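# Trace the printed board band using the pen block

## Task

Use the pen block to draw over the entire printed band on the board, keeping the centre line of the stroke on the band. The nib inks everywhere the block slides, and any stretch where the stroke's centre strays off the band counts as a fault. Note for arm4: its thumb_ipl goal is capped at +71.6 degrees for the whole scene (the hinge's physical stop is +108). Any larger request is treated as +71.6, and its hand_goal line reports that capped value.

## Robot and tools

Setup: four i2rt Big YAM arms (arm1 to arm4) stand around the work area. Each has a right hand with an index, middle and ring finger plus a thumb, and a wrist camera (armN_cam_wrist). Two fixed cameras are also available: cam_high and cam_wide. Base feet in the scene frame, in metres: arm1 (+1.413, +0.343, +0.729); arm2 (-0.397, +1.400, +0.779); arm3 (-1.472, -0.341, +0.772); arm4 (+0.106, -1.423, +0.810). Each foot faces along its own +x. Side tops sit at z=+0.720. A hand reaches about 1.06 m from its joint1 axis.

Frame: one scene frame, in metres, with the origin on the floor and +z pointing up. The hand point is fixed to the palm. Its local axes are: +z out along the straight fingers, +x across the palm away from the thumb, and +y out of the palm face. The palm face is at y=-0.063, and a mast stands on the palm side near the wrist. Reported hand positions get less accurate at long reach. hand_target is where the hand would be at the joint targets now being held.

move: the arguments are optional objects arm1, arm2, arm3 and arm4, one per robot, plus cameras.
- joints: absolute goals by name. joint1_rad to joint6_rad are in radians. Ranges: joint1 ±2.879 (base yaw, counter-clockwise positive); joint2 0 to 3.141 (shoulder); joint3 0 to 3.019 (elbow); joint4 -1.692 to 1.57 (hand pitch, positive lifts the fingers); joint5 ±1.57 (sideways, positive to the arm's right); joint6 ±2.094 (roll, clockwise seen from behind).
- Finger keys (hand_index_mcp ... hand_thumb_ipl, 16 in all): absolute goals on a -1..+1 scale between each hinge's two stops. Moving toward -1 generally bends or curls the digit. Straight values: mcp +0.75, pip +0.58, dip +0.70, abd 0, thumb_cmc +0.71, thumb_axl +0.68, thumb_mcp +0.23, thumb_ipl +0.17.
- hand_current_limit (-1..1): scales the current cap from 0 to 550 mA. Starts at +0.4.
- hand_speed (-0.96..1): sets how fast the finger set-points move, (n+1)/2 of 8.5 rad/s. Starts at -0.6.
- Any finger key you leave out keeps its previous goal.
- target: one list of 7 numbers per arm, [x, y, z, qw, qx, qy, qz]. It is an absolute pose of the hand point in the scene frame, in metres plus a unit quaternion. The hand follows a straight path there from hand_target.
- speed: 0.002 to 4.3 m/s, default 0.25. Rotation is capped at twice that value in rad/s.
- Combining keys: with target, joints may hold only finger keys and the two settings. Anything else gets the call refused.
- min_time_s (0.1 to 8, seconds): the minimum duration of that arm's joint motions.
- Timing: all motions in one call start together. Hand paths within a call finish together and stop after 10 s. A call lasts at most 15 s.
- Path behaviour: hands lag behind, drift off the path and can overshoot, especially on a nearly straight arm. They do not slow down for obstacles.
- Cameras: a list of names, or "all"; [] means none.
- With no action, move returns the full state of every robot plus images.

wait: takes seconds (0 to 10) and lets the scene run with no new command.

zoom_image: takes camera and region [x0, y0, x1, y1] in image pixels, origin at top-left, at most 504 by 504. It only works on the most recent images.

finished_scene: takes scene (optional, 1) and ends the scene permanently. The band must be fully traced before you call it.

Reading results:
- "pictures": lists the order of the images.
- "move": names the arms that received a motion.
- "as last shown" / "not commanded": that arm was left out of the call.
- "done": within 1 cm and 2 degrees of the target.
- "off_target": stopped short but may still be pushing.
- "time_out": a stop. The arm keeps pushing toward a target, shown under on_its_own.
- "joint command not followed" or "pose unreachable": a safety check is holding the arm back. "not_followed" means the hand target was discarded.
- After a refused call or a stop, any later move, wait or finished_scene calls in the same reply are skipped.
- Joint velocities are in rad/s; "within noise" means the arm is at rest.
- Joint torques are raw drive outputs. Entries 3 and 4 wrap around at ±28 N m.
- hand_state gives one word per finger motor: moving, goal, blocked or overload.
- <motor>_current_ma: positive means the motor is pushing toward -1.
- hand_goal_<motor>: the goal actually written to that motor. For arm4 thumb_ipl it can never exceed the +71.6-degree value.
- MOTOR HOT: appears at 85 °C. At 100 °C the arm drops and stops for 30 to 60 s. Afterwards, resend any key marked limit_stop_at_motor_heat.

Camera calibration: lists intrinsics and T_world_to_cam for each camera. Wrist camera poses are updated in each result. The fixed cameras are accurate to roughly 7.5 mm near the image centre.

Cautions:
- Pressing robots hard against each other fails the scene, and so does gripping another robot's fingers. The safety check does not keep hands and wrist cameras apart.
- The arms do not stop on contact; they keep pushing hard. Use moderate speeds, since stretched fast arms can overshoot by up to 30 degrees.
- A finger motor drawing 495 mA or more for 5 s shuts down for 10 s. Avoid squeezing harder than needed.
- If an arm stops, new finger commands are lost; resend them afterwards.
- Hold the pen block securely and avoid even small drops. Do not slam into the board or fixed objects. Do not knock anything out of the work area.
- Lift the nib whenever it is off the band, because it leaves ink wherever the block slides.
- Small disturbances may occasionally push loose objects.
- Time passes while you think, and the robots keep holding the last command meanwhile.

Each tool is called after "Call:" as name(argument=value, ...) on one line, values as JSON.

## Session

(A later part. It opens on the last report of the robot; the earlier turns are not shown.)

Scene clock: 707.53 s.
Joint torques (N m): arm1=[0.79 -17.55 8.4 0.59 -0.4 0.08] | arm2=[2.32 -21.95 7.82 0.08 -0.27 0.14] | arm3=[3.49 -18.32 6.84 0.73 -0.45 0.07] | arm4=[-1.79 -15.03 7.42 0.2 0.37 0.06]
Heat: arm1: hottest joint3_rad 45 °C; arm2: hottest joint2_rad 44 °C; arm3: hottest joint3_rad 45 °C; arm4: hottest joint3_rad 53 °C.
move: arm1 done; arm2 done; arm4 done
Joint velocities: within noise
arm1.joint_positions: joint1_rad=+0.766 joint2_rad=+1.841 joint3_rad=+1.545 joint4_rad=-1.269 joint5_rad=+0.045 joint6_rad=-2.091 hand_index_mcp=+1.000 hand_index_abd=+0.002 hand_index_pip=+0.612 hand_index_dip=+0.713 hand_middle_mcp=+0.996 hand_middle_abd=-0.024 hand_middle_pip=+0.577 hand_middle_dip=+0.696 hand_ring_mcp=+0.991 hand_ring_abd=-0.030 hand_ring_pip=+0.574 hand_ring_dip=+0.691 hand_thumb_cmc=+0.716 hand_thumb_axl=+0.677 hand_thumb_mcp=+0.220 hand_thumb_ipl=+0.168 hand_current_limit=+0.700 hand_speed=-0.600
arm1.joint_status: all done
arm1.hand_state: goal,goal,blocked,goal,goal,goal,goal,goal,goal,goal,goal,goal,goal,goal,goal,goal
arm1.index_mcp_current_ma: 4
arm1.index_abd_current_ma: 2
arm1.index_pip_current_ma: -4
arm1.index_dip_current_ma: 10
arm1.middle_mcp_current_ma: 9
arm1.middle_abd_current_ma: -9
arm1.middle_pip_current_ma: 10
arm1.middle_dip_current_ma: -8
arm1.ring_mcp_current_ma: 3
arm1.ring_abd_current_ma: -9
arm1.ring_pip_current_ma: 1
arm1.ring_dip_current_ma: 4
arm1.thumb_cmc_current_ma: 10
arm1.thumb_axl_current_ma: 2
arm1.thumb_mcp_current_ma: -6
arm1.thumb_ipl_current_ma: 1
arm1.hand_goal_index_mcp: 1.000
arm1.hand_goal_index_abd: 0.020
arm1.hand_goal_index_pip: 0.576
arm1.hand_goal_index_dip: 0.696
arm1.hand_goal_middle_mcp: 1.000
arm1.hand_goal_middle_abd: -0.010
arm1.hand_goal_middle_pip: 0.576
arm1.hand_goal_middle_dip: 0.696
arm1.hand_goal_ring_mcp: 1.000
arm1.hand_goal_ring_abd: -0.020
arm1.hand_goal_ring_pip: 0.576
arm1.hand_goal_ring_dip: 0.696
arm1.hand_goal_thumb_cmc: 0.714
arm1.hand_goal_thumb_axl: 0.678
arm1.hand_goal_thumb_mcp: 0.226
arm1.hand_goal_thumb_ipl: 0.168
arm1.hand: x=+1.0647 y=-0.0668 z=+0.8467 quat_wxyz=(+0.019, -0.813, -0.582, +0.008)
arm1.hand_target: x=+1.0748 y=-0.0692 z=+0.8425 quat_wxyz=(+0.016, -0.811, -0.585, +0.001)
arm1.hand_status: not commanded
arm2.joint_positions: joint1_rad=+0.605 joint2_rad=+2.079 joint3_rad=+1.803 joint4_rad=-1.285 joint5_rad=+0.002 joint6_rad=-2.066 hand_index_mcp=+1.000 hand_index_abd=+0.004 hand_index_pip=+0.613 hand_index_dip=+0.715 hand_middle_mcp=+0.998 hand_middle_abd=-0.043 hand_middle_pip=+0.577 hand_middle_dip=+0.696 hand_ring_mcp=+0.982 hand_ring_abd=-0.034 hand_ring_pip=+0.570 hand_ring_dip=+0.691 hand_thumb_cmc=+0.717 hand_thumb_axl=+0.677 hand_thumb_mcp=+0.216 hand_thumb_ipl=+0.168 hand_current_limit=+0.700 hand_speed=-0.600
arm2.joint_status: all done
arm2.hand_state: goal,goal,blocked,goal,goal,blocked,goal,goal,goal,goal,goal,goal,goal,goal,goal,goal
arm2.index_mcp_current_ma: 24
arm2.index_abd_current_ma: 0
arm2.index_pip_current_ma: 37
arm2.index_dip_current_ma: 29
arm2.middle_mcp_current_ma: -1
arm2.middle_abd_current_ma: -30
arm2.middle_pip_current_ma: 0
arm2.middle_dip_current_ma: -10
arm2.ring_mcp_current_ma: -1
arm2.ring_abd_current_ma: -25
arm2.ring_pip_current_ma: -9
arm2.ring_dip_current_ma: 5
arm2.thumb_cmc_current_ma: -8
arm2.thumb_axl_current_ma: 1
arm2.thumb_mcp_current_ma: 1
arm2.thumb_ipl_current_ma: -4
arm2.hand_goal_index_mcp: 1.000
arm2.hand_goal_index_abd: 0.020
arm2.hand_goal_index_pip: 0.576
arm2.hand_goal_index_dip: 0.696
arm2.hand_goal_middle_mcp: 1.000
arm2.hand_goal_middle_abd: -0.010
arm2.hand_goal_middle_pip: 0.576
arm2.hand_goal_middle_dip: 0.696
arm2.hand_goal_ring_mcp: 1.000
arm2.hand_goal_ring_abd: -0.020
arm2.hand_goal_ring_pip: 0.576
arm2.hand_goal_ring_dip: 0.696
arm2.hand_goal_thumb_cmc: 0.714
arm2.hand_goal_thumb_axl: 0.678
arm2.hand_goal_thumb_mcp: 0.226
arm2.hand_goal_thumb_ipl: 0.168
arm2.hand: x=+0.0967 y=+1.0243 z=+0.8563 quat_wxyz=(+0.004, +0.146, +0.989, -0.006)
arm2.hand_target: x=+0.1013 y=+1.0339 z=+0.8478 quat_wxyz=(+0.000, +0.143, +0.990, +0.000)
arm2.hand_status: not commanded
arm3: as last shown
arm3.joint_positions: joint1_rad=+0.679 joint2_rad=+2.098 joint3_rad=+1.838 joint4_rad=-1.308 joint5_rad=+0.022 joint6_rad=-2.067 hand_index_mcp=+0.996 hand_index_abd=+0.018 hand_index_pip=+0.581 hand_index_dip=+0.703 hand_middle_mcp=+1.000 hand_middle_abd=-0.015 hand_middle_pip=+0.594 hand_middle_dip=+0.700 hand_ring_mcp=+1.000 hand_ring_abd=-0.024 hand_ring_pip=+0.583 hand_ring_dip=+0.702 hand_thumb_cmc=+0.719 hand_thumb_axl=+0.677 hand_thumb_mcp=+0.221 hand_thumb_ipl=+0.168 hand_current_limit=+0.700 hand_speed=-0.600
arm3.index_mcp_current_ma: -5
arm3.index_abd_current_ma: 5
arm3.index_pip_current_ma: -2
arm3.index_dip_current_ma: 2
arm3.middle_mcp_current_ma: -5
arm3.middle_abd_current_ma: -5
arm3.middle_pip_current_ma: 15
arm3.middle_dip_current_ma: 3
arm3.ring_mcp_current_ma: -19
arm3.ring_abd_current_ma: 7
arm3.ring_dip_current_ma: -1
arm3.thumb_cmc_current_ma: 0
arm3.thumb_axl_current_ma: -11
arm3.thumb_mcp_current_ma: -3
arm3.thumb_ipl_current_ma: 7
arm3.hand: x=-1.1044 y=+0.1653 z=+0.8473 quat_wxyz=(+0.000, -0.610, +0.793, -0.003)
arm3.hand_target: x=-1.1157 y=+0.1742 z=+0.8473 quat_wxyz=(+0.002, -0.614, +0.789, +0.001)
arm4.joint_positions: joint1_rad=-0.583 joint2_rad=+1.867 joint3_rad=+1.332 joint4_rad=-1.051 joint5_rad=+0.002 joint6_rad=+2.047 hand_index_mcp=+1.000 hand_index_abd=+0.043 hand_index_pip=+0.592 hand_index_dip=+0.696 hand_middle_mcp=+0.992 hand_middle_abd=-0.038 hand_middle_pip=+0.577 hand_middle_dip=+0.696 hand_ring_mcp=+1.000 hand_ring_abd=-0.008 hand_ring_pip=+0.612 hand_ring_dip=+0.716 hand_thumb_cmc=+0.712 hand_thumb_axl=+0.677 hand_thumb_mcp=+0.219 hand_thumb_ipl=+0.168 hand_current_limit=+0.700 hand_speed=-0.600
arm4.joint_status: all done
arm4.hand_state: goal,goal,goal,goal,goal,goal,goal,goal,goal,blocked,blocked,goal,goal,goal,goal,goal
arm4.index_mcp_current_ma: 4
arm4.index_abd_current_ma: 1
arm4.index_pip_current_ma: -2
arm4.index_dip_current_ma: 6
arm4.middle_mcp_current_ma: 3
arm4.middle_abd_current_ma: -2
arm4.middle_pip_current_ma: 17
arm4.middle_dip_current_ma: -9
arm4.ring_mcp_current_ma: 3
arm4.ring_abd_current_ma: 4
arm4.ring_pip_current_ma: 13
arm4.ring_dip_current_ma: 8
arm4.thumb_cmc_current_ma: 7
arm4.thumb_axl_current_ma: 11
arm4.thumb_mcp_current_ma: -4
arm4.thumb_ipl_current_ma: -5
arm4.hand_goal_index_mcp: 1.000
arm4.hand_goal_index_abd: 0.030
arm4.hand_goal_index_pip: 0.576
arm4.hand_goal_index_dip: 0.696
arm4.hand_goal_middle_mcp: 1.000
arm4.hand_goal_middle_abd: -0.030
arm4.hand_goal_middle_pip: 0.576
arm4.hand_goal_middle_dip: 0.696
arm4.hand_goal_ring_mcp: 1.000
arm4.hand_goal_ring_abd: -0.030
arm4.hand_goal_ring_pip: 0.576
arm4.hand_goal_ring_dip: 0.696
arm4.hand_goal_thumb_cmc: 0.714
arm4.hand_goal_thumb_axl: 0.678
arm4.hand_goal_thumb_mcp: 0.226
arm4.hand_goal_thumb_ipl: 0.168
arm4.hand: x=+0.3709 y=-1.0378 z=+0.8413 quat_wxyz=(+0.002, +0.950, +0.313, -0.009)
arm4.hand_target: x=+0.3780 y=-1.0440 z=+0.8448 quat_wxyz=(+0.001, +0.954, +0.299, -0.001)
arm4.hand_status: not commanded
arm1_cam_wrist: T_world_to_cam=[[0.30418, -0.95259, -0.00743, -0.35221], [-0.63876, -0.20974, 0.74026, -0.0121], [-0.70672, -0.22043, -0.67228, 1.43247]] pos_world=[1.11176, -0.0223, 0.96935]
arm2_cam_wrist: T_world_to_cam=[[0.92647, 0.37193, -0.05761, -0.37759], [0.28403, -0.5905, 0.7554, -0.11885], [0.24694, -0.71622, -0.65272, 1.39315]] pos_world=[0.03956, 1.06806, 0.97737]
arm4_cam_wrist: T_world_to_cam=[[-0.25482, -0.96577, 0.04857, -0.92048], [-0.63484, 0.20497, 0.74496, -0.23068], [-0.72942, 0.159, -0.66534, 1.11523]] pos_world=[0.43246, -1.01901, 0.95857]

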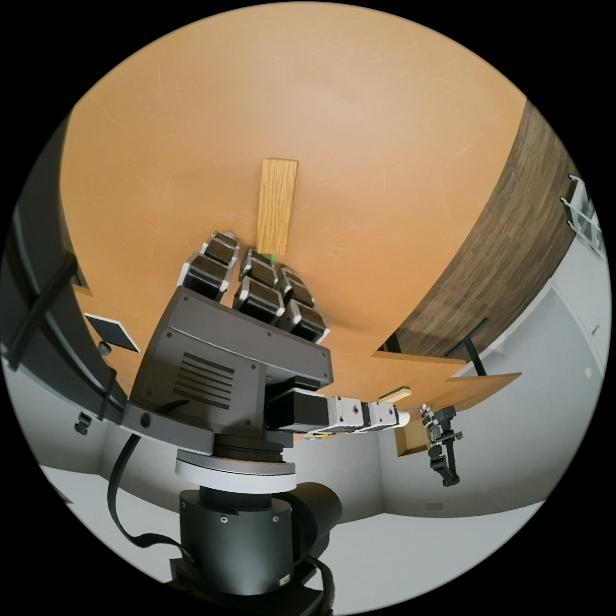

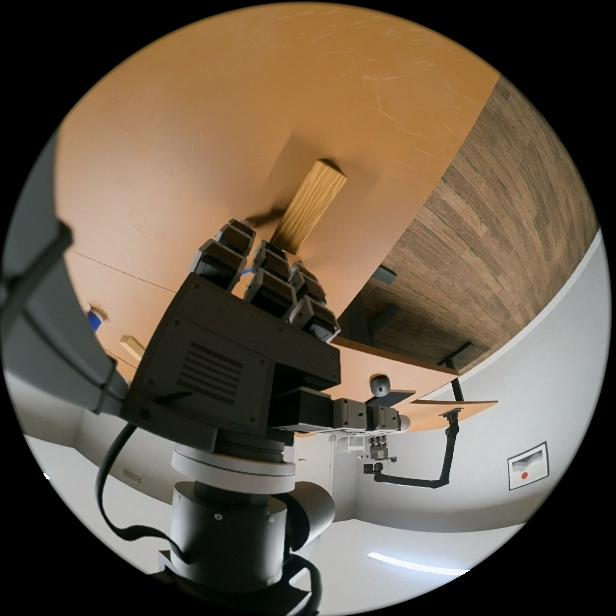

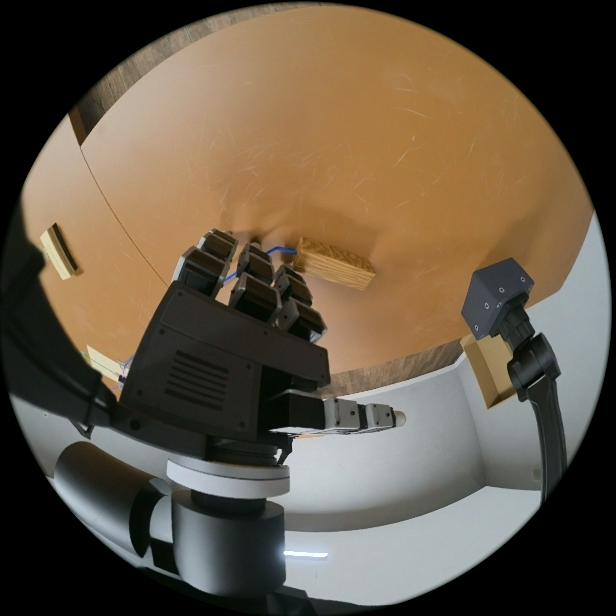

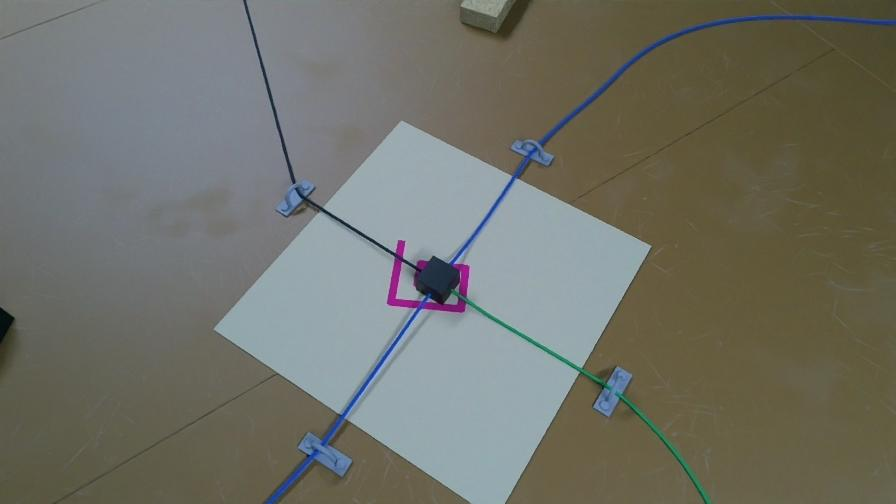

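Call:
move(arm4={"joints": {"joint1_rad": -0.63}, "min_time_s": 1}, arm3={"joints": {"joint1_rad": 0.71}, "min_time_s": 1}, cameras=["arm3_cam_wrist", "arm4_cam_wrist", "cam_high"])

Call:
zoom_image(camera="arm3_cam_wrist", region=[180, 170, 310, 300])

Call:
zoom_image(camera="arm4_cam_wrist", region=[190, 170, 340, 300])

Call:
zoom_image(camera="cam_high", region=[370, 220, 510, 330])

Scene clock: 721.17 s.
Joint torques (N m): arm1=[0.85 -17.61 8.4 0.58 -0.4 0.08] | arm2=[2.32 -22.01 7.82 0.08 -0.27 0.14] | arm3=[3.37 -18.37 6.87 0.69 -0.49 0.06] | arm4=[-1.73 -15.15 7.42 0.2 0.4 0.06]
Heat: arm1: hottest joint3_rad 45 °C; arm2: hottest joint2_rad 44 °C; arm3: hottest joint3_rad 45 °C; arm4: hottest joint3_rad 52 °C.
move: arm3 done; arm4 done
Joint velocities: within noise
arm1, arm2: as last shown
arm1.index_mcp_current_ma: 10
arm1.index_abd_current_ma: 5
arm1.index_pip_current_ma: -3
arm1.index_dip_current_ma: 12
arm1.middle_mcp_current_ma: 4
arm1.middle_abd_current_ma: -1
arm1.middle_pip_current_ma: 8
arm1.middle_dip_current_ma: 0
arm1.ring_mcp_current_ma: 0
arm1.ring_abd_current_ma: -11
arm1.ring_pip_current_ma: -4
arm1.ring_dip_current_ma: 5
arm1.thumb_cmc_current_ma: 9
arm1.thumb_axl_current_ma: -2
arm1.thumb_mcp_current_ma: -11
arm1.thumb_ipl_current_ma: 3
arm2.index_mcp_current_ma: -8
arm2.index_abd_current_ma: 1
arm2.index_dip_current_ma: 42
arm2.middle_mcp_current_ma: 9
arm2.middle_abd_current_ma: -22
arm2.middle_pip_current_ma: -4
arm2.middle_dip_current_ma: -2
arm2.ring_mcp_current_ma: -11
arm2.ring_abd_current_ma: 1
arm2.ring_pip_current_ma: -2
arm2.ring_dip_current_ma: 25
arm2.thumb_cmc_current_ma: -5
arm2.thumb_axl_current_ma: 14
arm2.thumb_mcp_current_ma: 6
arm2.thumb_ipl_current_ma: -21
arm3.joint_positions: joint1_rad=+0.690 joint2_rad=+2.098 joint3_rad=+1.838 joint4_rad=-1.308 joint5_rad=+0.023 joint6_rad=-2.067 hand_index_mcp=+0.996 hand_index_abd=+0.018 hand_index_pip=+0.577 hand_index_dip=+0.703 hand_middle_mcp=+1.000 hand_middle_abd=-0.015 hand_middle_pip=+0.594 hand_middle_dip=+0.700 hand_ring_mcp=+1.000 hand_ring_abd=-0.024 hand_ring_pip=+0.583 hand_ring_dip=+0.702 hand_thumb_cmc=+0.719 hand_thumb_axl=+0.677 hand_thumb_mcp=+0.221 hand_thumb_ipl=+0.168 hand_current_limit=+0.700 hand_speed=-0.600
arm3.joint_status: all done
arm3.hand_state: goal,goal,goal,goal,goal,goal,goal,goal,goal,goal,goal,goal,goal,goal,goal,goal
arm3.index_mcp_current_ma: -3
arm3.index_abd_current_ma: 1
arm3.index_pip_current_ma: -1
arm3.index_dip_current_ma: -2
arm3.middle_mcp_current_ma: 1
arm3.middle_abd_current_ma: 9
arm3.middle_pip_current_ma: 7
arm3.middle_dip_current_ma: 2
arm3.ring_mcp_current_ma: -7
arm3.ring_abd_current_ma: -5
arm3.ring_pip_current_ma: 3
arm3.ring_dip_current_ma: -3
arm3.thumb_cmc_current_ma: -2
arm3.thumb_axl_current_ma: -5
arm3.thumb_mcp_current_ma: 0
arm3.thumb_ipl_current_ma: 0
arm3.hand_goal_index_mcp: 1.000
arm3.hand_goal_index_abd: 0.020
arm3.hand_goal_index_pip: 0.576
arm3.hand_goal_index_dip: 0.696
arm3.hand_goal_middle_mcp: 1.000
arm3.hand_goal_middle_abd: -0.010
arm3.hand_goal_middle_pip: 0.576
arm3.hand_goal_middle_dip: 0.696
arm3.hand_goal_ring_mcp: 1.000
arm3.hand_goal_ring_abd: -0.020
arm3.hand_goal_ring_pip: 0.576
arm3.hand_goal_ring_dip: 0.696
arm3.hand_goal_thumb_cmc: 0.714
arm3.hand_goal_thumb_axl: 0.678
arm3.hand_goal_thumb_mcp: 0.226
arm3.hand_goal_thumb_ipl: 0.168
arm3.hand: x=-1.1100 y=+0.1693 z=+0.8474 quat_wxyz=(+0.000, -0.614, +0.789, -0.003)
arm3.hand_target: x=-1.1207 y=+0.1777 z=+0.8474 quat_wxyz=(+0.002, -0.618, +0.786, +0.001)
arm3.hand_status: not commanded
arm4.joint_positions: joint1_rad=-0.612 joint2_rad=+1.867 joint3_rad=+1.332 joint4_rad=-1.051 joint5_rad=+0.001 joint6_rad=+2.047 hand_index_mcp=+1.000 hand_index_abd=+0.043 hand_index_pip=+0.594 hand_index_dip=+0.696 hand_middle_mcp=+0.996 hand_middle_abd=-0.036 hand_middle_pip=+0.577 hand_middle_dip=+0.696 hand_ring_mcp=+1.000 hand_ring_abd=-0.008 hand_ring_pip=+0.612 hand_ring_dip=+0.716 hand_thumb_cmc=+0.712 hand_thumb_axl=+0.677 hand_thumb_mcp=+0.219 hand_thumb_ipl=+0.168 hand_current_limit=+0.700 hand_speed=-0.600
arm4.joint_status: all done
arm4.hand_state: goal,goal,goal,goal,goal,goal,goal,goal,goal,blocked,blocked,goal,goal,goal,goal,goal
arm4.index_mcp_current_ma: 5
arm4.index_abd_current_ma: -2
arm4.index_pip_current_ma: 2
arm4.index_dip_current_ma: -4
arm4.middle_mcp_current_ma: 3
arm4.middle_abd_current_ma: -1
arm4.middle_pip_current_ma: 0
arm4.middle_dip_current_ma: 0
arm4.ring_mcp_current_ma: -1
arm4.ring_abd_current_ma: 13
arm4.ring_pip_current_ma: 14
arm4.ring_dip_current_ma: 14
arm4.thumb_cmc_current_ma: 4
arm4.thumb_axl_current_ma: 2
arm4.thumb_mcp_current_ma: 5
arm4.thumb_ipl_current_ma: 6
arm4.hand_goal_index_mcp: 1.000
arm4.hand_goal_index_abd: 0.030
arm4.hand_goal_index_pip: 0.576
arm4.hand_goal_index_dip: 0.696
arm4.hand_goal_middle_mcp: 1.000
arm4.hand_goal_middle_abd: -0.030
arm4.hand_goal_middle_pip: 0.576
arm4.hand_goal_middle_dip: 0.696
arm4.hand_goal_ring_mcp: 1.000
arm4.hand_goal_ring_abd: -0.030
arm4.hand_goal_ring_pip: 0.576
arm4.hand_goal_ring_dip: 0.696
arm4.hand_goal_thumb_cmc: 0.714
arm4.hand_goal_thumb_axl: 0.678
arm4.hand_goal_thumb_mcp: 0.226
arm4.hand_goal_thumb_ipl: 0.168
arm4.hand: x=+0.3819 y=-1.0456 z=+0.8411 quat_wxyz=(+0.001, +0.954, +0.299, -0.009)
arm4.hand_target: x=+0.3892 y=-1.0523 z=+0.8446 quat_wxyz=(+0.001, +0.959, +0.285, -0.001)
arm4.hand_status: not commanded
arm3_cam_wrist: T_world_to_cam=[[-0.42726, 0.90175, 0.06562, -0.65842], [0.64457, 0.2529, 0.7215, 0.0128], [0.63402, 0.35056, -0.6893, 1.35836]] pos_world=[-1.15079, 0.11429, 0.97028]
arm4_cam_wrist: T_world_to_cam=[[-0.28259, -0.958, 0.04875, -0.90659], [-0.62801, 0.22319, 0.74552, -0.206], [-0.72509, 0.18006, -0.6647, 1.14411]] pos_world=[0.44402, -1.02854, 0.95827]

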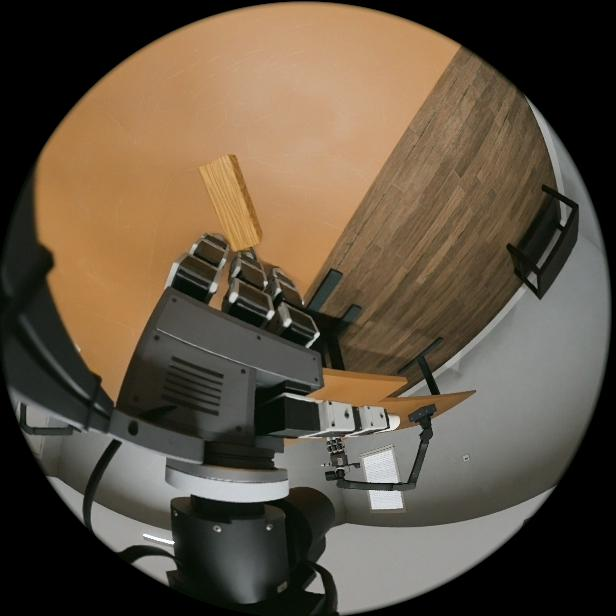

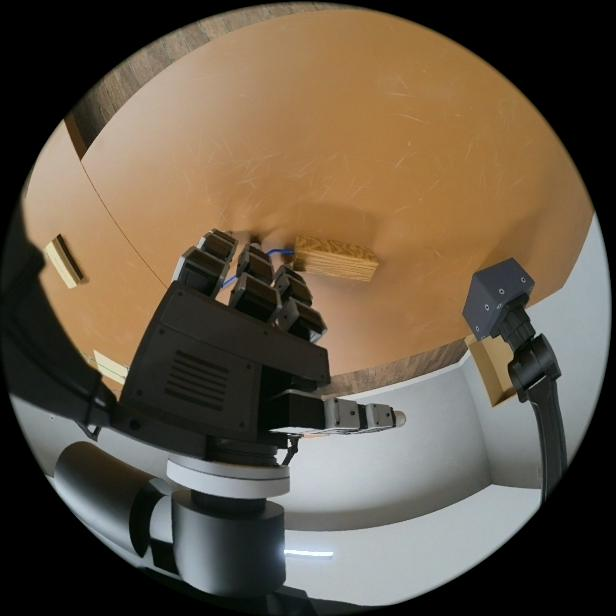

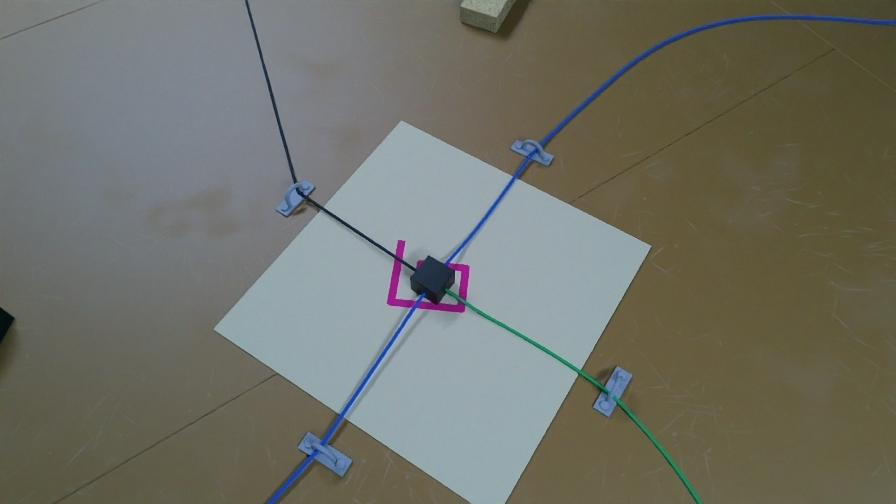

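Scaled by 3.877 from the camera's image (finer frame: 880x880).

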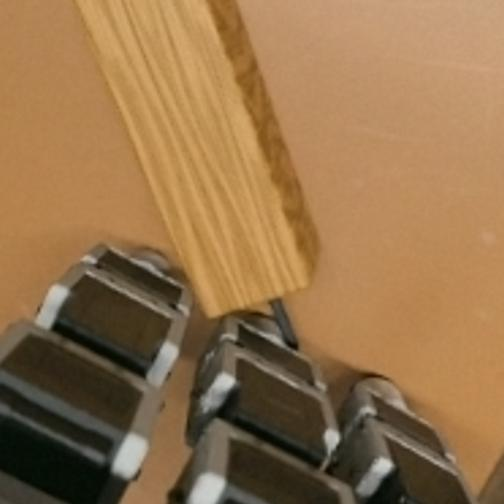

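Scaled by 3.360 from the camera's image (finer frame: 880x880).

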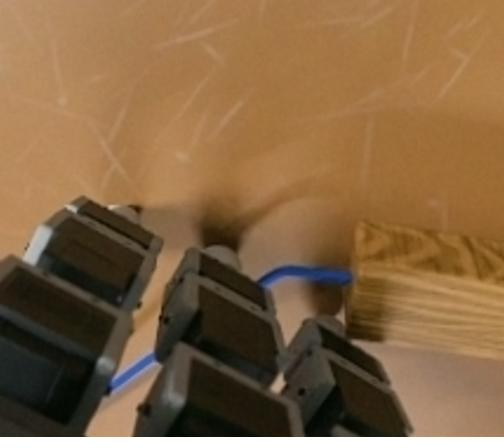

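Scaled by 3.600.

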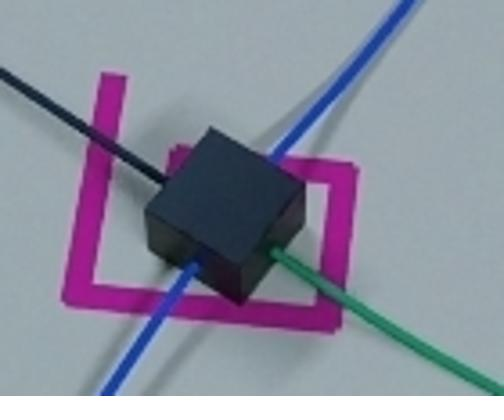

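Call:
zoom_image(camera="cam_high", region=[380, 230, 480, 320])

Call:
zoom_image(camera="cam_high", region=[400, 245, 470, 315])

Scaled by 5.040.

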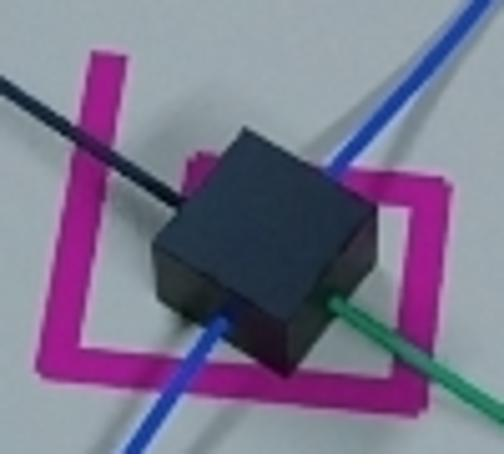

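Scaled by 7.200.

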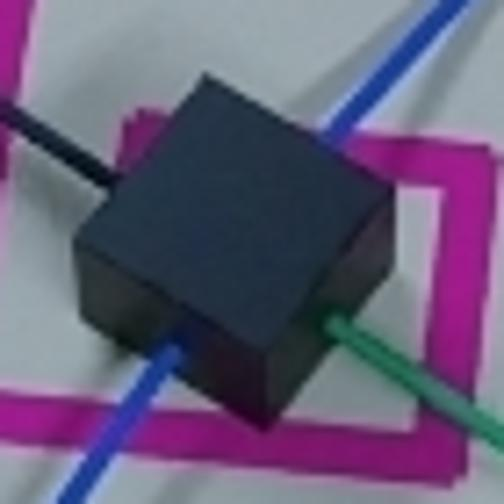

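Call:
move(arm4={"joints": {"joint1_rad": -0.66}, "min_time_s": 1}, arm3={"joints": {"joint1_rad": 0.722}, "min_time_s": 1}, cameras=["arm4_cam_wrist", "cam_high"])

Call:
zoom_image(camera="arm4_cam_wrist", region=[190, 170, 340, 300])

Call:
zoom_image(camera="cam_high", region=[400, 245, 470, 315])

Scene clock: 769.43 s.
Joint torques (N m): arm1=[0.85 -17.49 8.36 0.57 -0.4 0.07] | arm2=[2.32 -22.01 7.82 0.08 -0.27 0.14] | arm3=[3.84 -18.26 6.9 0.64 -0.47 0.07] | arm4=[-1.9 -15.09 7.43 0.24 0.42 0.06]
Heat: arm1: hottest joint3_rad 45 °C; arm2: hottest joint2_rad 44 °C; arm3: hottest joint3_rad 44 °C; arm4: hottest joint3_rad 50 °C.
move: arm3 done; arm4 done
Joint velocities: within noise
arm1, arm2: as last shown
arm1.index_mcp_current_ma: 8
arm1.index_abd_current_ma: 3
arm1.index_pip_current_ma: -5
arm1.index_dip_current_ma: 6
arm1.middle_mcp_current_ma: 8
arm1.middle_abd_current_ma: -4
arm1.middle_pip_current_ma: 2
arm1.middle_dip_current_ma: -2
arm1.ring_mcp_current_ma: -3
arm1.ring_abd_current_ma: -7
arm1.ring_pip_current_ma: 1
arm1.ring_dip_current_ma: 6
arm1.thumb_cmc_current_ma: 6
arm1.thumb_axl_current_ma: 0
arm1.thumb_mcp_current_ma: -7
arm1.thumb_ipl_current_ma: 1
arm2.index_mcp_current_ma: 12
arm2.index_abd_current_ma: -2
arm2.index_pip_current_ma: 50
arm2.index_dip_current_ma: 13
arm2.middle_mcp_current_ma: -1
arm2.middle_abd_current_ma: -14
arm2.middle_pip_current_ma: 5
arm2.middle_dip_current_ma: -18
arm2.ring_mcp_current_ma: -24
arm2.ring_abd_current_ma: -18
arm2.ring_pip_current_ma: -10
arm2.ring_dip_current_ma: 10
arm2.thumb_cmc_current_ma: -2
arm2.thumb_axl_current_ma: 0
arm2.thumb_mcp_current_ma: -10
arm2.thumb_ipl_current_ma: -9
arm3.joint_positions: joint1_rad=+0.699 joint2_rad=+2.098 joint3_rad=+1.838 joint4_rad=-1.308 joint5_rad=+0.023 joint6_rad=-2.067 hand_index_mcp=+0.996 hand_index_abd=+0.018 hand_index_pip=+0.577 hand_index_dip=+0.703 hand_middle_mcp=+1.000 hand_middle_abd=-0.015 hand_middle_pip=+0.596 hand_middle_dip=+0.700 hand_ring_mcp=+1.000 hand_ring_abd=-0.024 hand_ring_pip=+0.583 hand_ring_dip=+0.702 hand_thumb_cmc=+0.719 hand_thumb_axl=+0.677 hand_thumb_mcp=+0.221 hand_thumb_ipl=+0.168 hand_current_limit=+0.700 hand_speed=-0.600
arm3.joint_status: all done
arm3.hand_state: goal,goal,goal,goal,goal,goal,goal,goal,goal,goal,goal,goal,goal,goal,goal,goal
arm3.index_mcp_current_ma: 3
arm3.index_abd_current_ma: 9
arm3.index_pip_current_ma: 9
arm3.index_dip_current_ma: -3
arm3.middle_mcp_current_ma: 2
arm3.middle_abd_current_ma: 13
arm3.middle_pip_current_ma: 6
arm3.middle_dip_current_ma: -1
arm3.ring_mcp_current_ma: -16
arm3.ring_abd_current_ma: 5
arm3.ring_pip_current_ma: 10
arm3.ring_dip_current_ma: 11
arm3.thumb_cmc_current_ma: -8
arm3.thumb_axl_current_ma: -6
arm3.thumb_mcp_current_ma: -16
arm3.thumb_ipl_current_ma: -2
arm3.hand_goal_index_mcp: 1.000
arm3.hand_goal_index_abd: 0.020
arm3.hand_goal_index_pip: 0.576
arm3.hand_goal_index_dip: 0.696
arm3.hand_goal_middle_mcp: 1.000
arm3.hand_goal_middle_abd: -0.010
arm3.hand_goal_middle_pip: 0.576
arm3.hand_goal_middle_dip: 0.696
arm3.hand_goal_ring_mcp: 1.000
arm3.hand_goal_ring_abd: -0.020
arm3.hand_goal_ring_pip: 0.576
arm3.hand_goal_ring_dip: 0.696
arm3.hand_goal_thumb_cmc: 0.714
arm3.hand_goal_thumb_axl: 0.678
arm3.hand_goal_thumb_mcp: 0.226
arm3.hand_goal_thumb_ipl: 0.168
arm3.hand: x=-1.1143 y=+0.1723 z=+0.8474 quat_wxyz=(+0.000, -0.617, +0.787, -0.003)
arm3.hand_target: x=-1.1270 y=+0.1819 z=+0.8475 quat_wxyz=(+0.002, -0.623, +0.783, +0.001)
arm3.hand_status: not commanded
arm4.joint_positions: joint1_rad=-0.641 joint2_rad=+1.867 joint3_rad=+1.332 joint4_rad=-1.051 joint5_rad=+0.001 joint6_rad=+2.047 hand_index_mcp=+1.000 hand_index_abd=+0.043 hand_index_pip=+0.595 hand_index_dip=+0.696 hand_middle_mcp=+0.996 hand_middle_abd=-0.035 hand_middle_pip=+0.577 hand_middle_dip=+0.696 hand_ring_mcp=+1.000 hand_ring_abd=-0.008 hand_ring_pip=+0.612 hand_ring_dip=+0.716 hand_thumb_cmc=+0.712 hand_thumb_axl=+0.677 hand_thumb_mcp=+0.219 hand_thumb_ipl=+0.168 hand_current_limit=+0.700 hand_speed=-0.600
arm4.joint_status: all done
arm4.hand_state: goal,goal,goal,goal,goal,goal,goal,goal,goal,blocked,blocked,goal,goal,goal,goal,goal
arm4.index_mcp_current_ma: 10
arm4.index_abd_current_ma: -9
arm4.index_pip_current_ma: 13
arm4.index_dip_current_ma: -2
arm4.middle_mcp_current_ma: -3
arm4.middle_abd_current_ma: 0
arm4.middle_pip_current_ma: 5
arm4.middle_dip_current_ma: -2
arm4.ring_mcp_current_ma: -6
arm4.ring_abd_current_ma: 4
arm4.ring_pip_current_ma: 18
arm4.ring_dip_current_ma: -1
arm4.thumb_cmc_current_ma: 19
arm4.thumb_axl_current_ma: 7
arm4.thumb_mcp_current_ma: 0
arm4.thumb_ipl_current_ma: -6
arm4.hand_goal_index_mcp: 1.000
arm4.hand_goal_index_abd: 0.030
arm4.hand_goal_index_pip: 0.576
arm4.hand_goal_index_dip: 0.696
arm4.hand_goal_middle_mcp: 1.000
arm4.hand_goal_middle_abd: -0.030
arm4.hand_goal_middle_pip: 0.576
arm4.hand_goal_middle_dip: 0.696
arm4.hand_goal_ring_mcp: 1.000
arm4.hand_goal_ring_abd: -0.030
arm4.hand_goal_ring_pip: 0.576
arm4.hand_goal_ring_dip: 0.696
arm4.hand_goal_thumb_cmc: 0.714
arm4.hand_goal_thumb_axl: 0.678
arm4.hand_goal_thumb_mcp: 0.226
arm4.hand_goal_thumb_ipl: 0.168
arm4.hand: x=+0.3928 y=-1.0538 z=+0.8409 quat_wxyz=(+0.001, +0.959, +0.285, -0.009)
arm4.hand_target: x=+0.4001 y=-1.0609 z=+0.8443 quat_wxyz=(+0.001, +0.963, +0.270, -0.002)
arm4.hand_status: not commanded
arm4_cam_wrist: T_world_to_cam=[[-0.3106, -0.94928, 0.04897, -0.89134], [-0.62078, 0.24159, 0.74584, -0.1809], [-0.71984, 0.20126, -0.66433, 1.17336]] pos_world=[0.45548, -1.03858, 0.95807]

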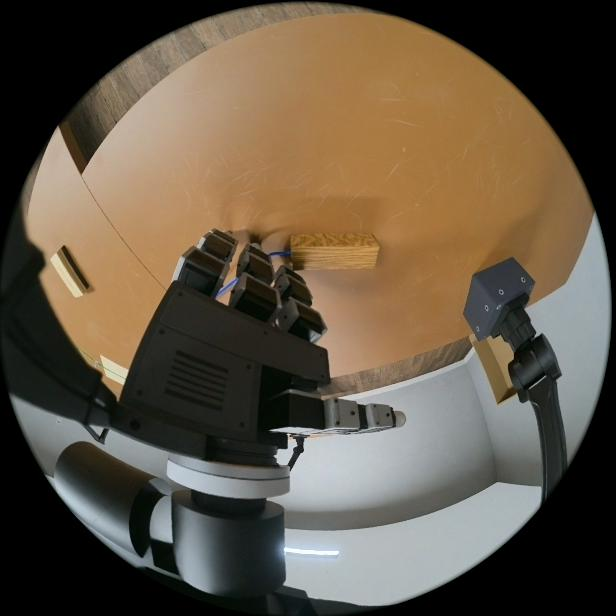

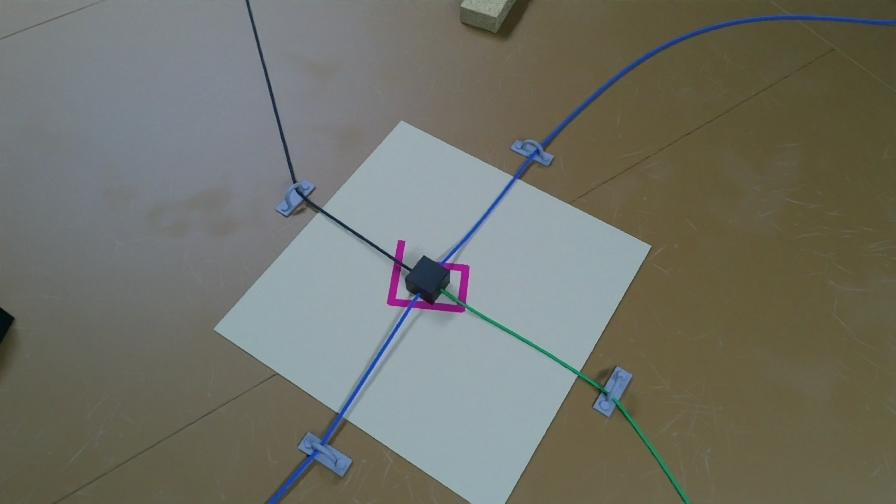

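Scaled by 3.360 from the camera's image (finer frame: 880x880).

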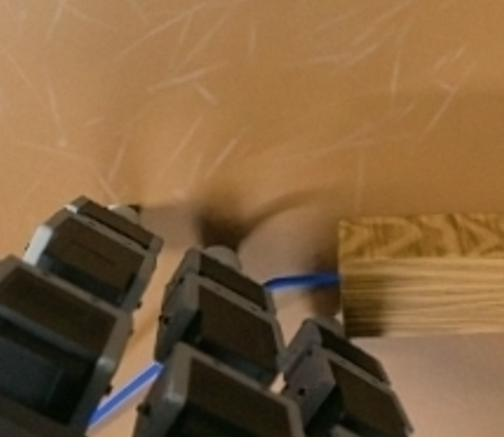

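Scaled by 7.200.

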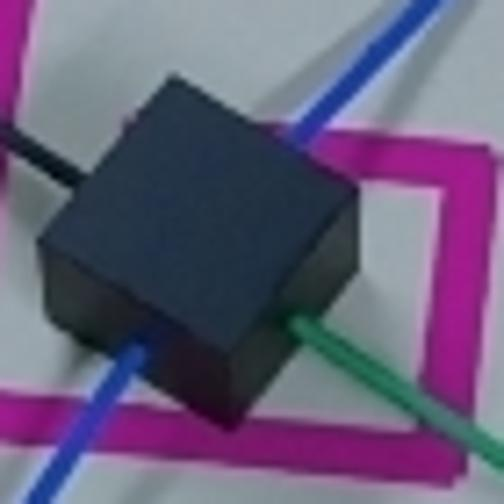

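Call:
move(arm4={"joints": {"joint1_rad": -0.677}, "min_time_s": 1}, arm3={"joints": {"joint1_rad": 0.734}, "min_time_s": 1}, cameras=["arm4_cam_wrist", "cam_high"])

Call:
zoom_image(camera="arm4_cam_wrist", region=[190, 170, 340, 300])

Call:
zoom_image(camera="cam_high", region=[400, 245, 470, 315])

Scene clock: 779.17 s.
Joint torques (N m): arm1=[0.79 -17.32 8.35 0.59 -0.4 0.07] | arm2=[2.32 -22.01 7.82 0.09 -0.27 0.14] | arm3=[3.9 -18.43 6.91 0.66 -0.57 0.07] | arm4=[-1.85 -15.15 7.43 0.23 0.43 0.06]
Heat: arm1: hottest joint3_rad 45 °C; arm2: hottest joint2_rad 44 °C; arm3: hottest joint3_rad 44 °C; arm4: hottest joint3_rad 50 °C.
move: arm3 done; arm4 done
Joint velocities: within noise
arm1, arm2: as last shown
arm1.index_mcp_current_ma: 4
arm1.index_abd_current_ma: 5
arm1.index_pip_current_ma: -1
arm1.index_dip_current_ma: 10
arm1.middle_mcp_current_ma: 5
arm1.middle_abd_current_ma: -8
arm1.middle_pip_current_ma: 8
arm1.middle_dip_current_ma: -3
arm1.ring_mcp_current_ma: 3
arm1.ring_pip_current_ma: -3
arm1.ring_dip_current_ma: 10
arm1.thumb_cmc_current_ma: 13
arm1.thumb_axl_current_ma: 2
arm1.thumb_mcp_current_ma: -9
arm1.thumb_ipl_current_ma: 3
arm2.index_mcp_current_ma: 7
arm2.index_abd_current_ma: -28
arm2.index_pip_current_ma: 26
arm2.index_dip_current_ma: 39
arm2.middle_mcp_current_ma: 2
arm2.middle_abd_current_ma: -40
arm2.middle_pip_current_ma: 12
arm2.middle_dip_current_ma: -26
arm2.ring_mcp_current_ma: -14
arm2.ring_abd_current_ma: -11
arm2.ring_pip_current_ma: -4
arm2.ring_dip_current_ma: 16
arm2.thumb_cmc_current_ma: -7
arm2.thumb_axl_current_ma: 1
arm2.thumb_mcp_current_ma: 3
arm2.thumb_ipl_current_ma: -7
arm3.joint_positions: joint1_rad=+0.711 joint2_rad=+2.098 joint3_rad=+1.838 joint4_rad=-1.308 joint5_rad=+0.025 joint6_rad=-2.067 hand_index_mcp=+0.996 hand_index_abd=+0.018 hand_index_pip=+0.577 hand_index_dip=+0.703 hand_middle_mcp=+1.000 hand_middle_abd=-0.017 hand_middle_pip=+0.601 hand_middle_dip=+0.702 hand_ring_mcp=+1.000 hand_ring_abd=-0.024 hand_ring_pip=+0.583 hand_ring_dip=+0.702 hand_thumb_cmc=+0.719 hand_thumb_axl=+0.677 hand_thumb_mcp=+0.221 hand_thumb_ipl=+0.168 hand_current_limit=+0.700 hand_speed=-0.600
arm3.joint_status: all done
arm3.hand_state: goal,goal,goal,goal,goal,goal,blocked,goal,goal,goal,goal,goal,goal,goal,goal,goal
arm3.index_mcp_current_ma: -1
arm3.index_abd_current_ma: 9
arm3.index_pip_current_ma: -9
arm3.index_dip_current_ma: 4
arm3.middle_mcp_current_ma: -6
arm3.middle_abd_current_ma: 1
arm3.middle_pip_current_ma: 24
arm3.middle_dip_current_ma: 4
arm3.ring_mcp_current_ma: -7
arm3.ring_abd_current_ma: -7
arm3.ring_pip_current_ma: 6
arm3.ring_dip_current_ma: 0
arm3.thumb_cmc_current_ma: -12
arm3.thumb_axl_current_ma: 1
arm3.thumb_mcp_current_ma: -4
arm3.thumb_ipl_current_ma: 13
arm3.hand_goal_index_mcp: 1.000
arm3.hand_goal_index_abd: 0.020
arm3.hand_goal_index_pip: 0.576
arm3.hand_goal_index_dip: 0.696
arm3.hand_goal_middle_mcp: 1.000
arm3.hand_goal_middle_abd: -0.010
arm3.hand_goal_middle_pip: 0.576
arm3.hand_goal_middle_dip: 0.696
arm3.hand_goal_ring_mcp: 1.000
arm3.hand_goal_ring_abd: -0.020
arm3.hand_goal_ring_pip: 0.576
arm3.hand_goal_ring_dip: 0.696
arm3.hand_goal_thumb_cmc: 0.714
arm3.hand_goal_thumb_axl: 0.678
arm3.hand_goal_thumb_mcp: 0.226
arm3.hand_goal_thumb_ipl: 0.168
arm3.hand: x=-1.1201 y=+0.1762 z=+0.8474 quat_wxyz=(+0.000, -0.622, +0.783, -0.004)
arm3.hand_target: x=-1.1333 y=+0.1859 z=+0.8476 quat_wxyz=(+0.002, -0.627, +0.779, +0.001)
arm3.hand_status: not commanded
arm4.joint_positions: joint1_rad=-0.658 joint2_rad=+1.867 joint3_rad=+1.332 joint4_rad=-1.051 joint5_rad=+0.000 joint6_rad=+2.047 hand_index_mcp=+1.000 hand_index_abd=+0.043 hand_index_pip=+0.595 hand_index_dip=+0.696 hand_middle_mcp=+0.996 hand_middle_abd=-0.035 hand_middle_pip=+0.577 hand_middle_dip=+0.696 hand_ring_mcp=+1.000 hand_ring_abd=-0.008 hand_ring_pip=+0.612 hand_ring_dip=+0.716 hand_thumb_cmc=+0.712 hand_thumb_axl=+0.677 hand_thumb_mcp=+0.219 hand_thumb_ipl=+0.168 hand_current_limit=+0.700 hand_speed=-0.600
arm4.joint_status: all done
arm4.hand_state: goal,goal,goal,goal,goal,goal,goal,goal,goal,blocked,blocked,goal,goal,goal,goal,goal
arm4.index_mcp_current_ma: 6
arm4.index_abd_current_ma: -6
arm4.index_pip_current_ma: 7
arm4.index_dip_current_ma: 1
arm4.middle_mcp_current_ma: 3
arm4.middle_abd_current_ma: 0
arm4.middle_pip_current_ma: 5
arm4.middle_dip_current_ma: 7
arm4.ring_mcp_current_ma: -3
arm4.ring_abd_current_ma: 13
arm4.ring_pip_current_ma: 6
arm4.ring_dip_current_ma: 16
arm4.thumb_cmc_current_ma: 7
arm4.thumb_axl_current_ma: 7
arm4.thumb_mcp_current_ma: 0
arm4.thumb_ipl_current_ma: 0
arm4.hand_goal_index_mcp: 1.000
arm4.hand_goal_index_abd: 0.030
arm4.hand_goal_index_pip: 0.576
arm4.hand_goal_index_dip: 0.696
arm4.hand_goal_middle_mcp: 1.000
arm4.hand_goal_middle_abd: -0.030
arm4.hand_goal_middle_pip: 0.576
arm4.hand_goal_middle_dip: 0.696
arm4.hand_goal_ring_mcp: 1.000
arm4.hand_goal_ring_abd: -0.030
arm4.hand_goal_ring_pip: 0.576
arm4.hand_goal_ring_dip: 0.696
arm4.hand_goal_thumb_cmc: 0.714
arm4.hand_goal_thumb_axl: 0.678
arm4.hand_goal_thumb_mcp: 0.226
arm4.hand_goal_thumb_ipl: 0.168
arm4.hand: x=+0.3989 y=-1.0586 z=+0.8409 quat_wxyz=(+0.001, +0.961, +0.277, -0.010)
arm4.hand_target: x=+0.4062 y=-1.0658 z=+0.8443 quat_wxyz=(+0.001, +0.965, +0.262, -0.002)
arm4.hand_status: not commanded
arm4_cam_wrist: T_world_to_cam=[[-0.32651, -0.94393, 0.04879, -0.88182], [-0.61646, 0.2518, 0.74604, -0.1671], [-0.7165, 0.21351, -0.66411, 1.19028]] pos_world=[0.46191, -1.04444, 0.95817]

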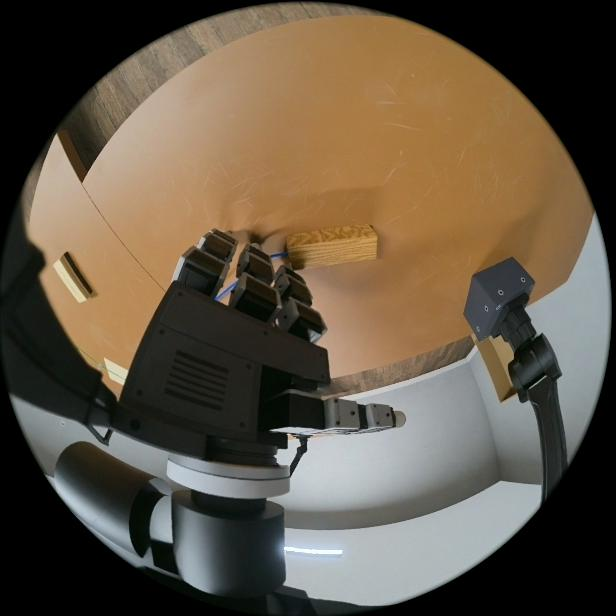

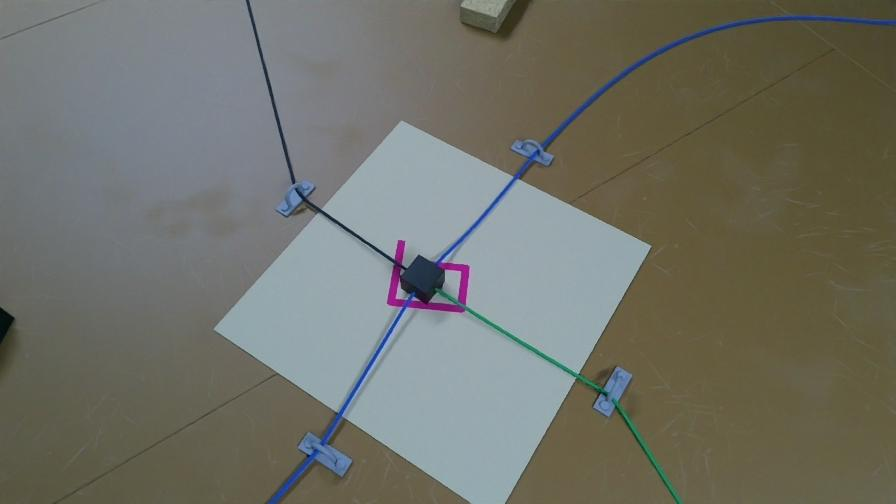

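Scaled by 3.360 from the camera's image (finer frame: 880x880).

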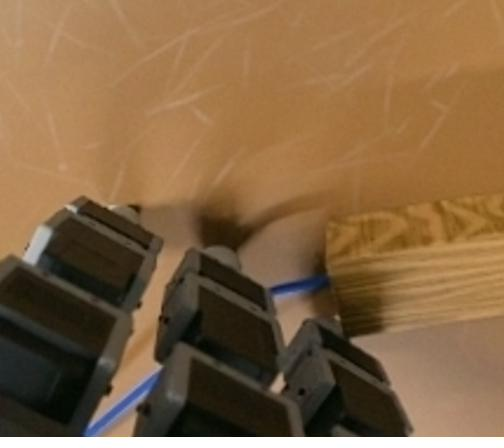

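Scaled by 7.200.

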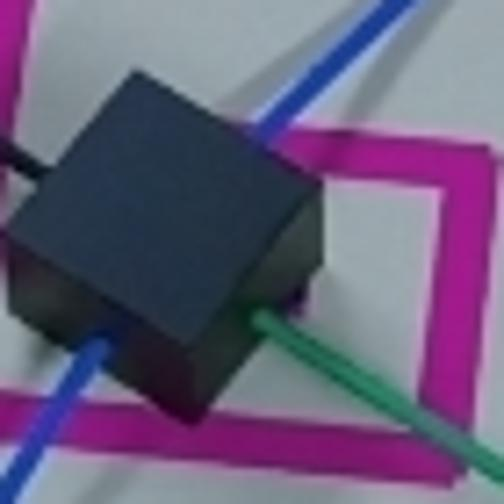

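Call:
move(arm1={"joints": {"joint1_rad": 0.66}, "min_time_s": 2}, cameras=["arm1_cam_wrist", "cam_high", "cam_wide"])

Call:
zoom_image(camera="cam_high", region=[385, 245, 455, 315])

Call:
zoom_image(camera="cam_wide", region=[240, 190, 640, 400])

Scene clock: 790.60 s.
Joint torques (N m): arm1=[-1.2 -16.97 8.46 0.61 0.12 0.07] | arm2=[2.32 -22.01 7.82 0.08 -0.27 0.14] | arm3=[3.84 -18.08 6.87 0.68 -0.57 0.06] | arm4=[-1.85 -15.09 7.42 0.21 0.43 0.06]
Heat: arm1: hottest joint3_rad 45 °C; arm2: hottest joint2_rad 44 °C; arm3: hottest joint3_rad 44 °C; arm4: hottest joint3_rad 50 °C.
move: arm1 done
Joint velocities: within noise
arm1.joint_positions: joint1_rad=+0.676 joint2_rad=+1.834 joint3_rad=+1.545 joint4_rad=-1.269 joint5_rad=+0.029 joint6_rad=-2.091 hand_index_mcp=+0.951 hand_index_abd=+0.073 hand_index_pip=+0.554 hand_index_dip=+0.687 hand_middle_mcp=+0.993 hand_middle_abd=-0.018 hand_middle_pip=+0.573 hand_middle_dip=+0.691 hand_ring_mcp=+0.991 hand_ring_abd=-0.026 hand_ring_pip=+0.574 hand_ring_dip=+0.691 hand_thumb_cmc=+0.720 hand_thumb_axl=+0.677 hand_thumb_mcp=+0.220 hand_thumb_ipl=+0.168 hand_current_limit=+0.700 hand_speed=-0.600
arm1.joint_status: all done
arm1.hand_state: blocked,blocked,blocked,goal,goal,goal,goal,goal,goal,goal,goal,goal,goal,goal,goal,goal
arm1.index_mcp_current_ma: 2
arm1.index_abd_current_ma: 7
arm1.index_pip_current_ma: -9
arm1.index_dip_current_ma: 7
arm1.middle_mcp_current_ma: 9
arm1.middle_abd_current_ma: -9
arm1.middle_pip_current_ma: 7
arm1.middle_dip_current_ma: -7
arm1.ring_mcp_current_ma: -2
arm1.ring_abd_current_ma: -9
arm1.ring_pip_current_ma: -5
arm1.ring_dip_current_ma: 3
arm1.thumb_cmc_current_ma: 10
arm1.thumb_axl_current_ma: -1
arm1.thumb_mcp_current_ma: -8
arm1.thumb_ipl_current_ma: 3
arm1.hand_goal_index_mcp: 1.000
arm1.hand_goal_index_abd: 0.020
arm1.hand_goal_index_pip: 0.576
arm1.hand_goal_index_dip: 0.696
arm1.hand_goal_middle_mcp: 1.000
arm1.hand_goal_middle_abd: -0.010
arm1.hand_goal_middle_pip: 0.576
arm1.hand_goal_middle_dip: 0.696
arm1.hand_goal_ring_mcp: 1.000
arm1.hand_goal_ring_abd: -0.020
arm1.hand_goal_ring_pip: 0.576
arm1.hand_goal_ring_dip: 0.696
arm1.hand_goal_thumb_cmc: 0.714
arm1.hand_goal_thumb_axl: 0.678
arm1.hand_goal_thumb_mcp: 0.226
arm1.hand_goal_thumb_ipl: 0.168
arm1.hand: x=+1.0307 y=-0.0359 z=+0.8512 quat_wxyz=(+0.011, -0.838, -0.545, +0.009)
arm1.hand_target: x=+1.0278 y=-0.0257 z=+0.8421 quat_wxyz=(+0.016, -0.844, -0.536, +0.000)
arm1.hand_status: not commanded
arm2, arm3, arm4: as last shown
arm2.index_mcp_current_ma: 5
arm2.index_abd_current_ma: 3
arm2.index_pip_current_ma: 22
arm2.index_dip_current_ma: 37
arm2.middle_mcp_current_ma: -9
arm2.middle_abd_current_ma: -19
arm2.middle_pip_current_ma: -2
arm2.middle_dip_current_ma: 9
arm2.ring_mcp_current_ma: -6
arm2.ring_abd_current_ma: -14
arm2.ring_pip_current_ma: 4
arm2.thumb_cmc_current_ma: 13
arm2.thumb_axl_current_ma: 3
arm2.thumb_mcp_current_ma: -1
arm2.thumb_ipl_current_ma: -9
arm3.index_mcp_current_ma: -13
arm3.index_abd_current_ma: 12
arm3.index_pip_current_ma: 4
arm3.index_dip_current_ma: -1
arm3.middle_mcp_current_ma: 11
arm3.middle_pip_current_ma: 20
arm3.middle_dip_current_ma: 10
arm3.ring_mcp_current_ma: -5
arm3.ring_abd_current_ma: 1
arm3.ring_pip_current_ma: 0
arm3.ring_dip_current_ma: 8
arm3.thumb_cmc_current_ma: 2
arm3.thumb_axl_current_ma: 2
arm3.thumb_mcp_current_ma: -17
arm3.thumb_ipl_current_ma: 5
arm4.index_mcp_current_ma: 13
arm4.index_abd_current_ma: -11
arm4.index_pip_current_ma: 11
arm4.index_dip_current_ma: 6
arm4.middle_mcp_current_ma: 11
arm4.middle_abd_current_ma: -1
arm4.middle_pip_current_ma: 10
arm4.middle_dip_current_ma: 0
arm4.ring_mcp_current_ma: -2
arm4.ring_abd_current_ma: 18
arm4.ring_pip_current_ma: 17
arm4.ring_dip_current_ma: -4
arm4.thumb_cmc_current_ma: 14
arm4.thumb_axl_current_ma: 12
arm4.thumb_mcp_current_ma: 1
arm4.thumb_ipl_current_ma: -8
arm1_cam_wrist: T_world_to_cam=[[0.21711, -0.97609, 0.01021, -0.23865], [-0.65848, -0.13873, 0.7397, -0.00739], [-0.7206, -0.16732, -0.67286, 1.43502]] pos_world=[1.08103, 0.00614, 0.97347]

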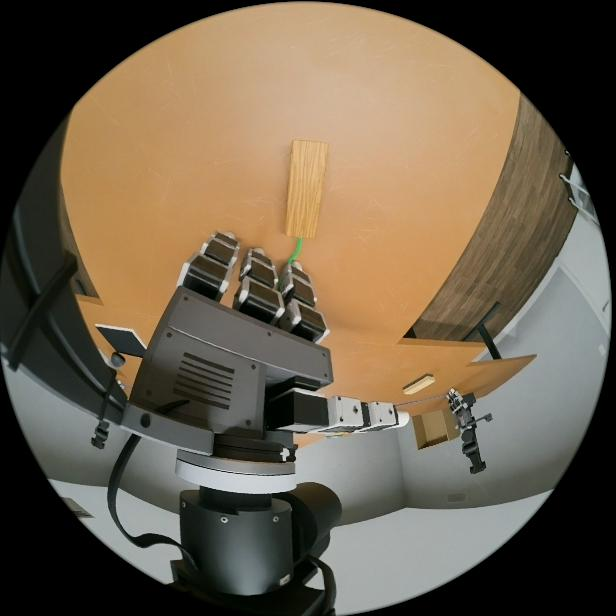

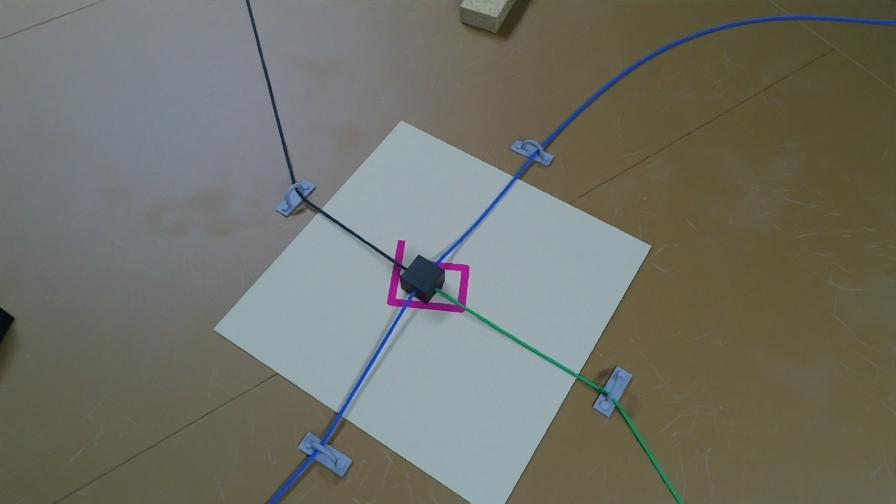

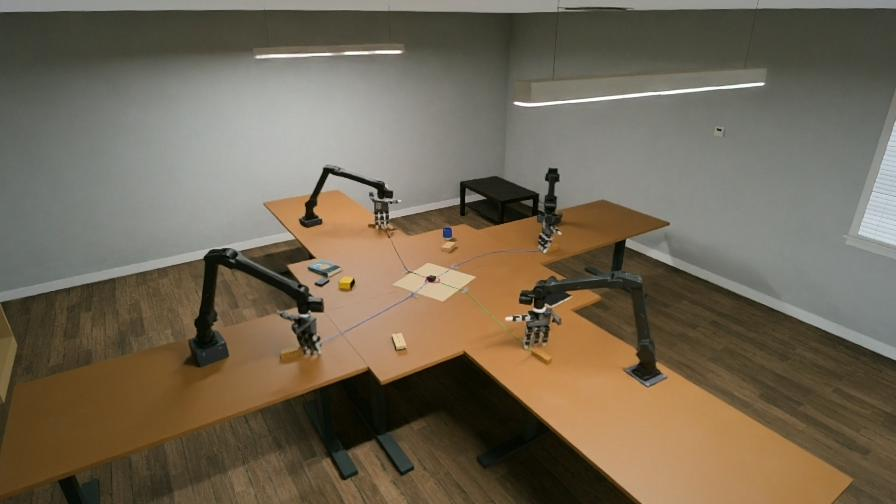

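Scaled by 7.200.

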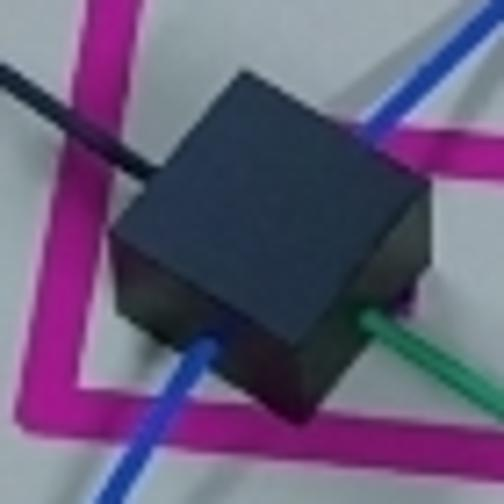

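Scaled by 1.260.

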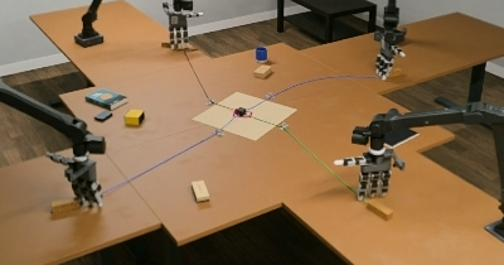

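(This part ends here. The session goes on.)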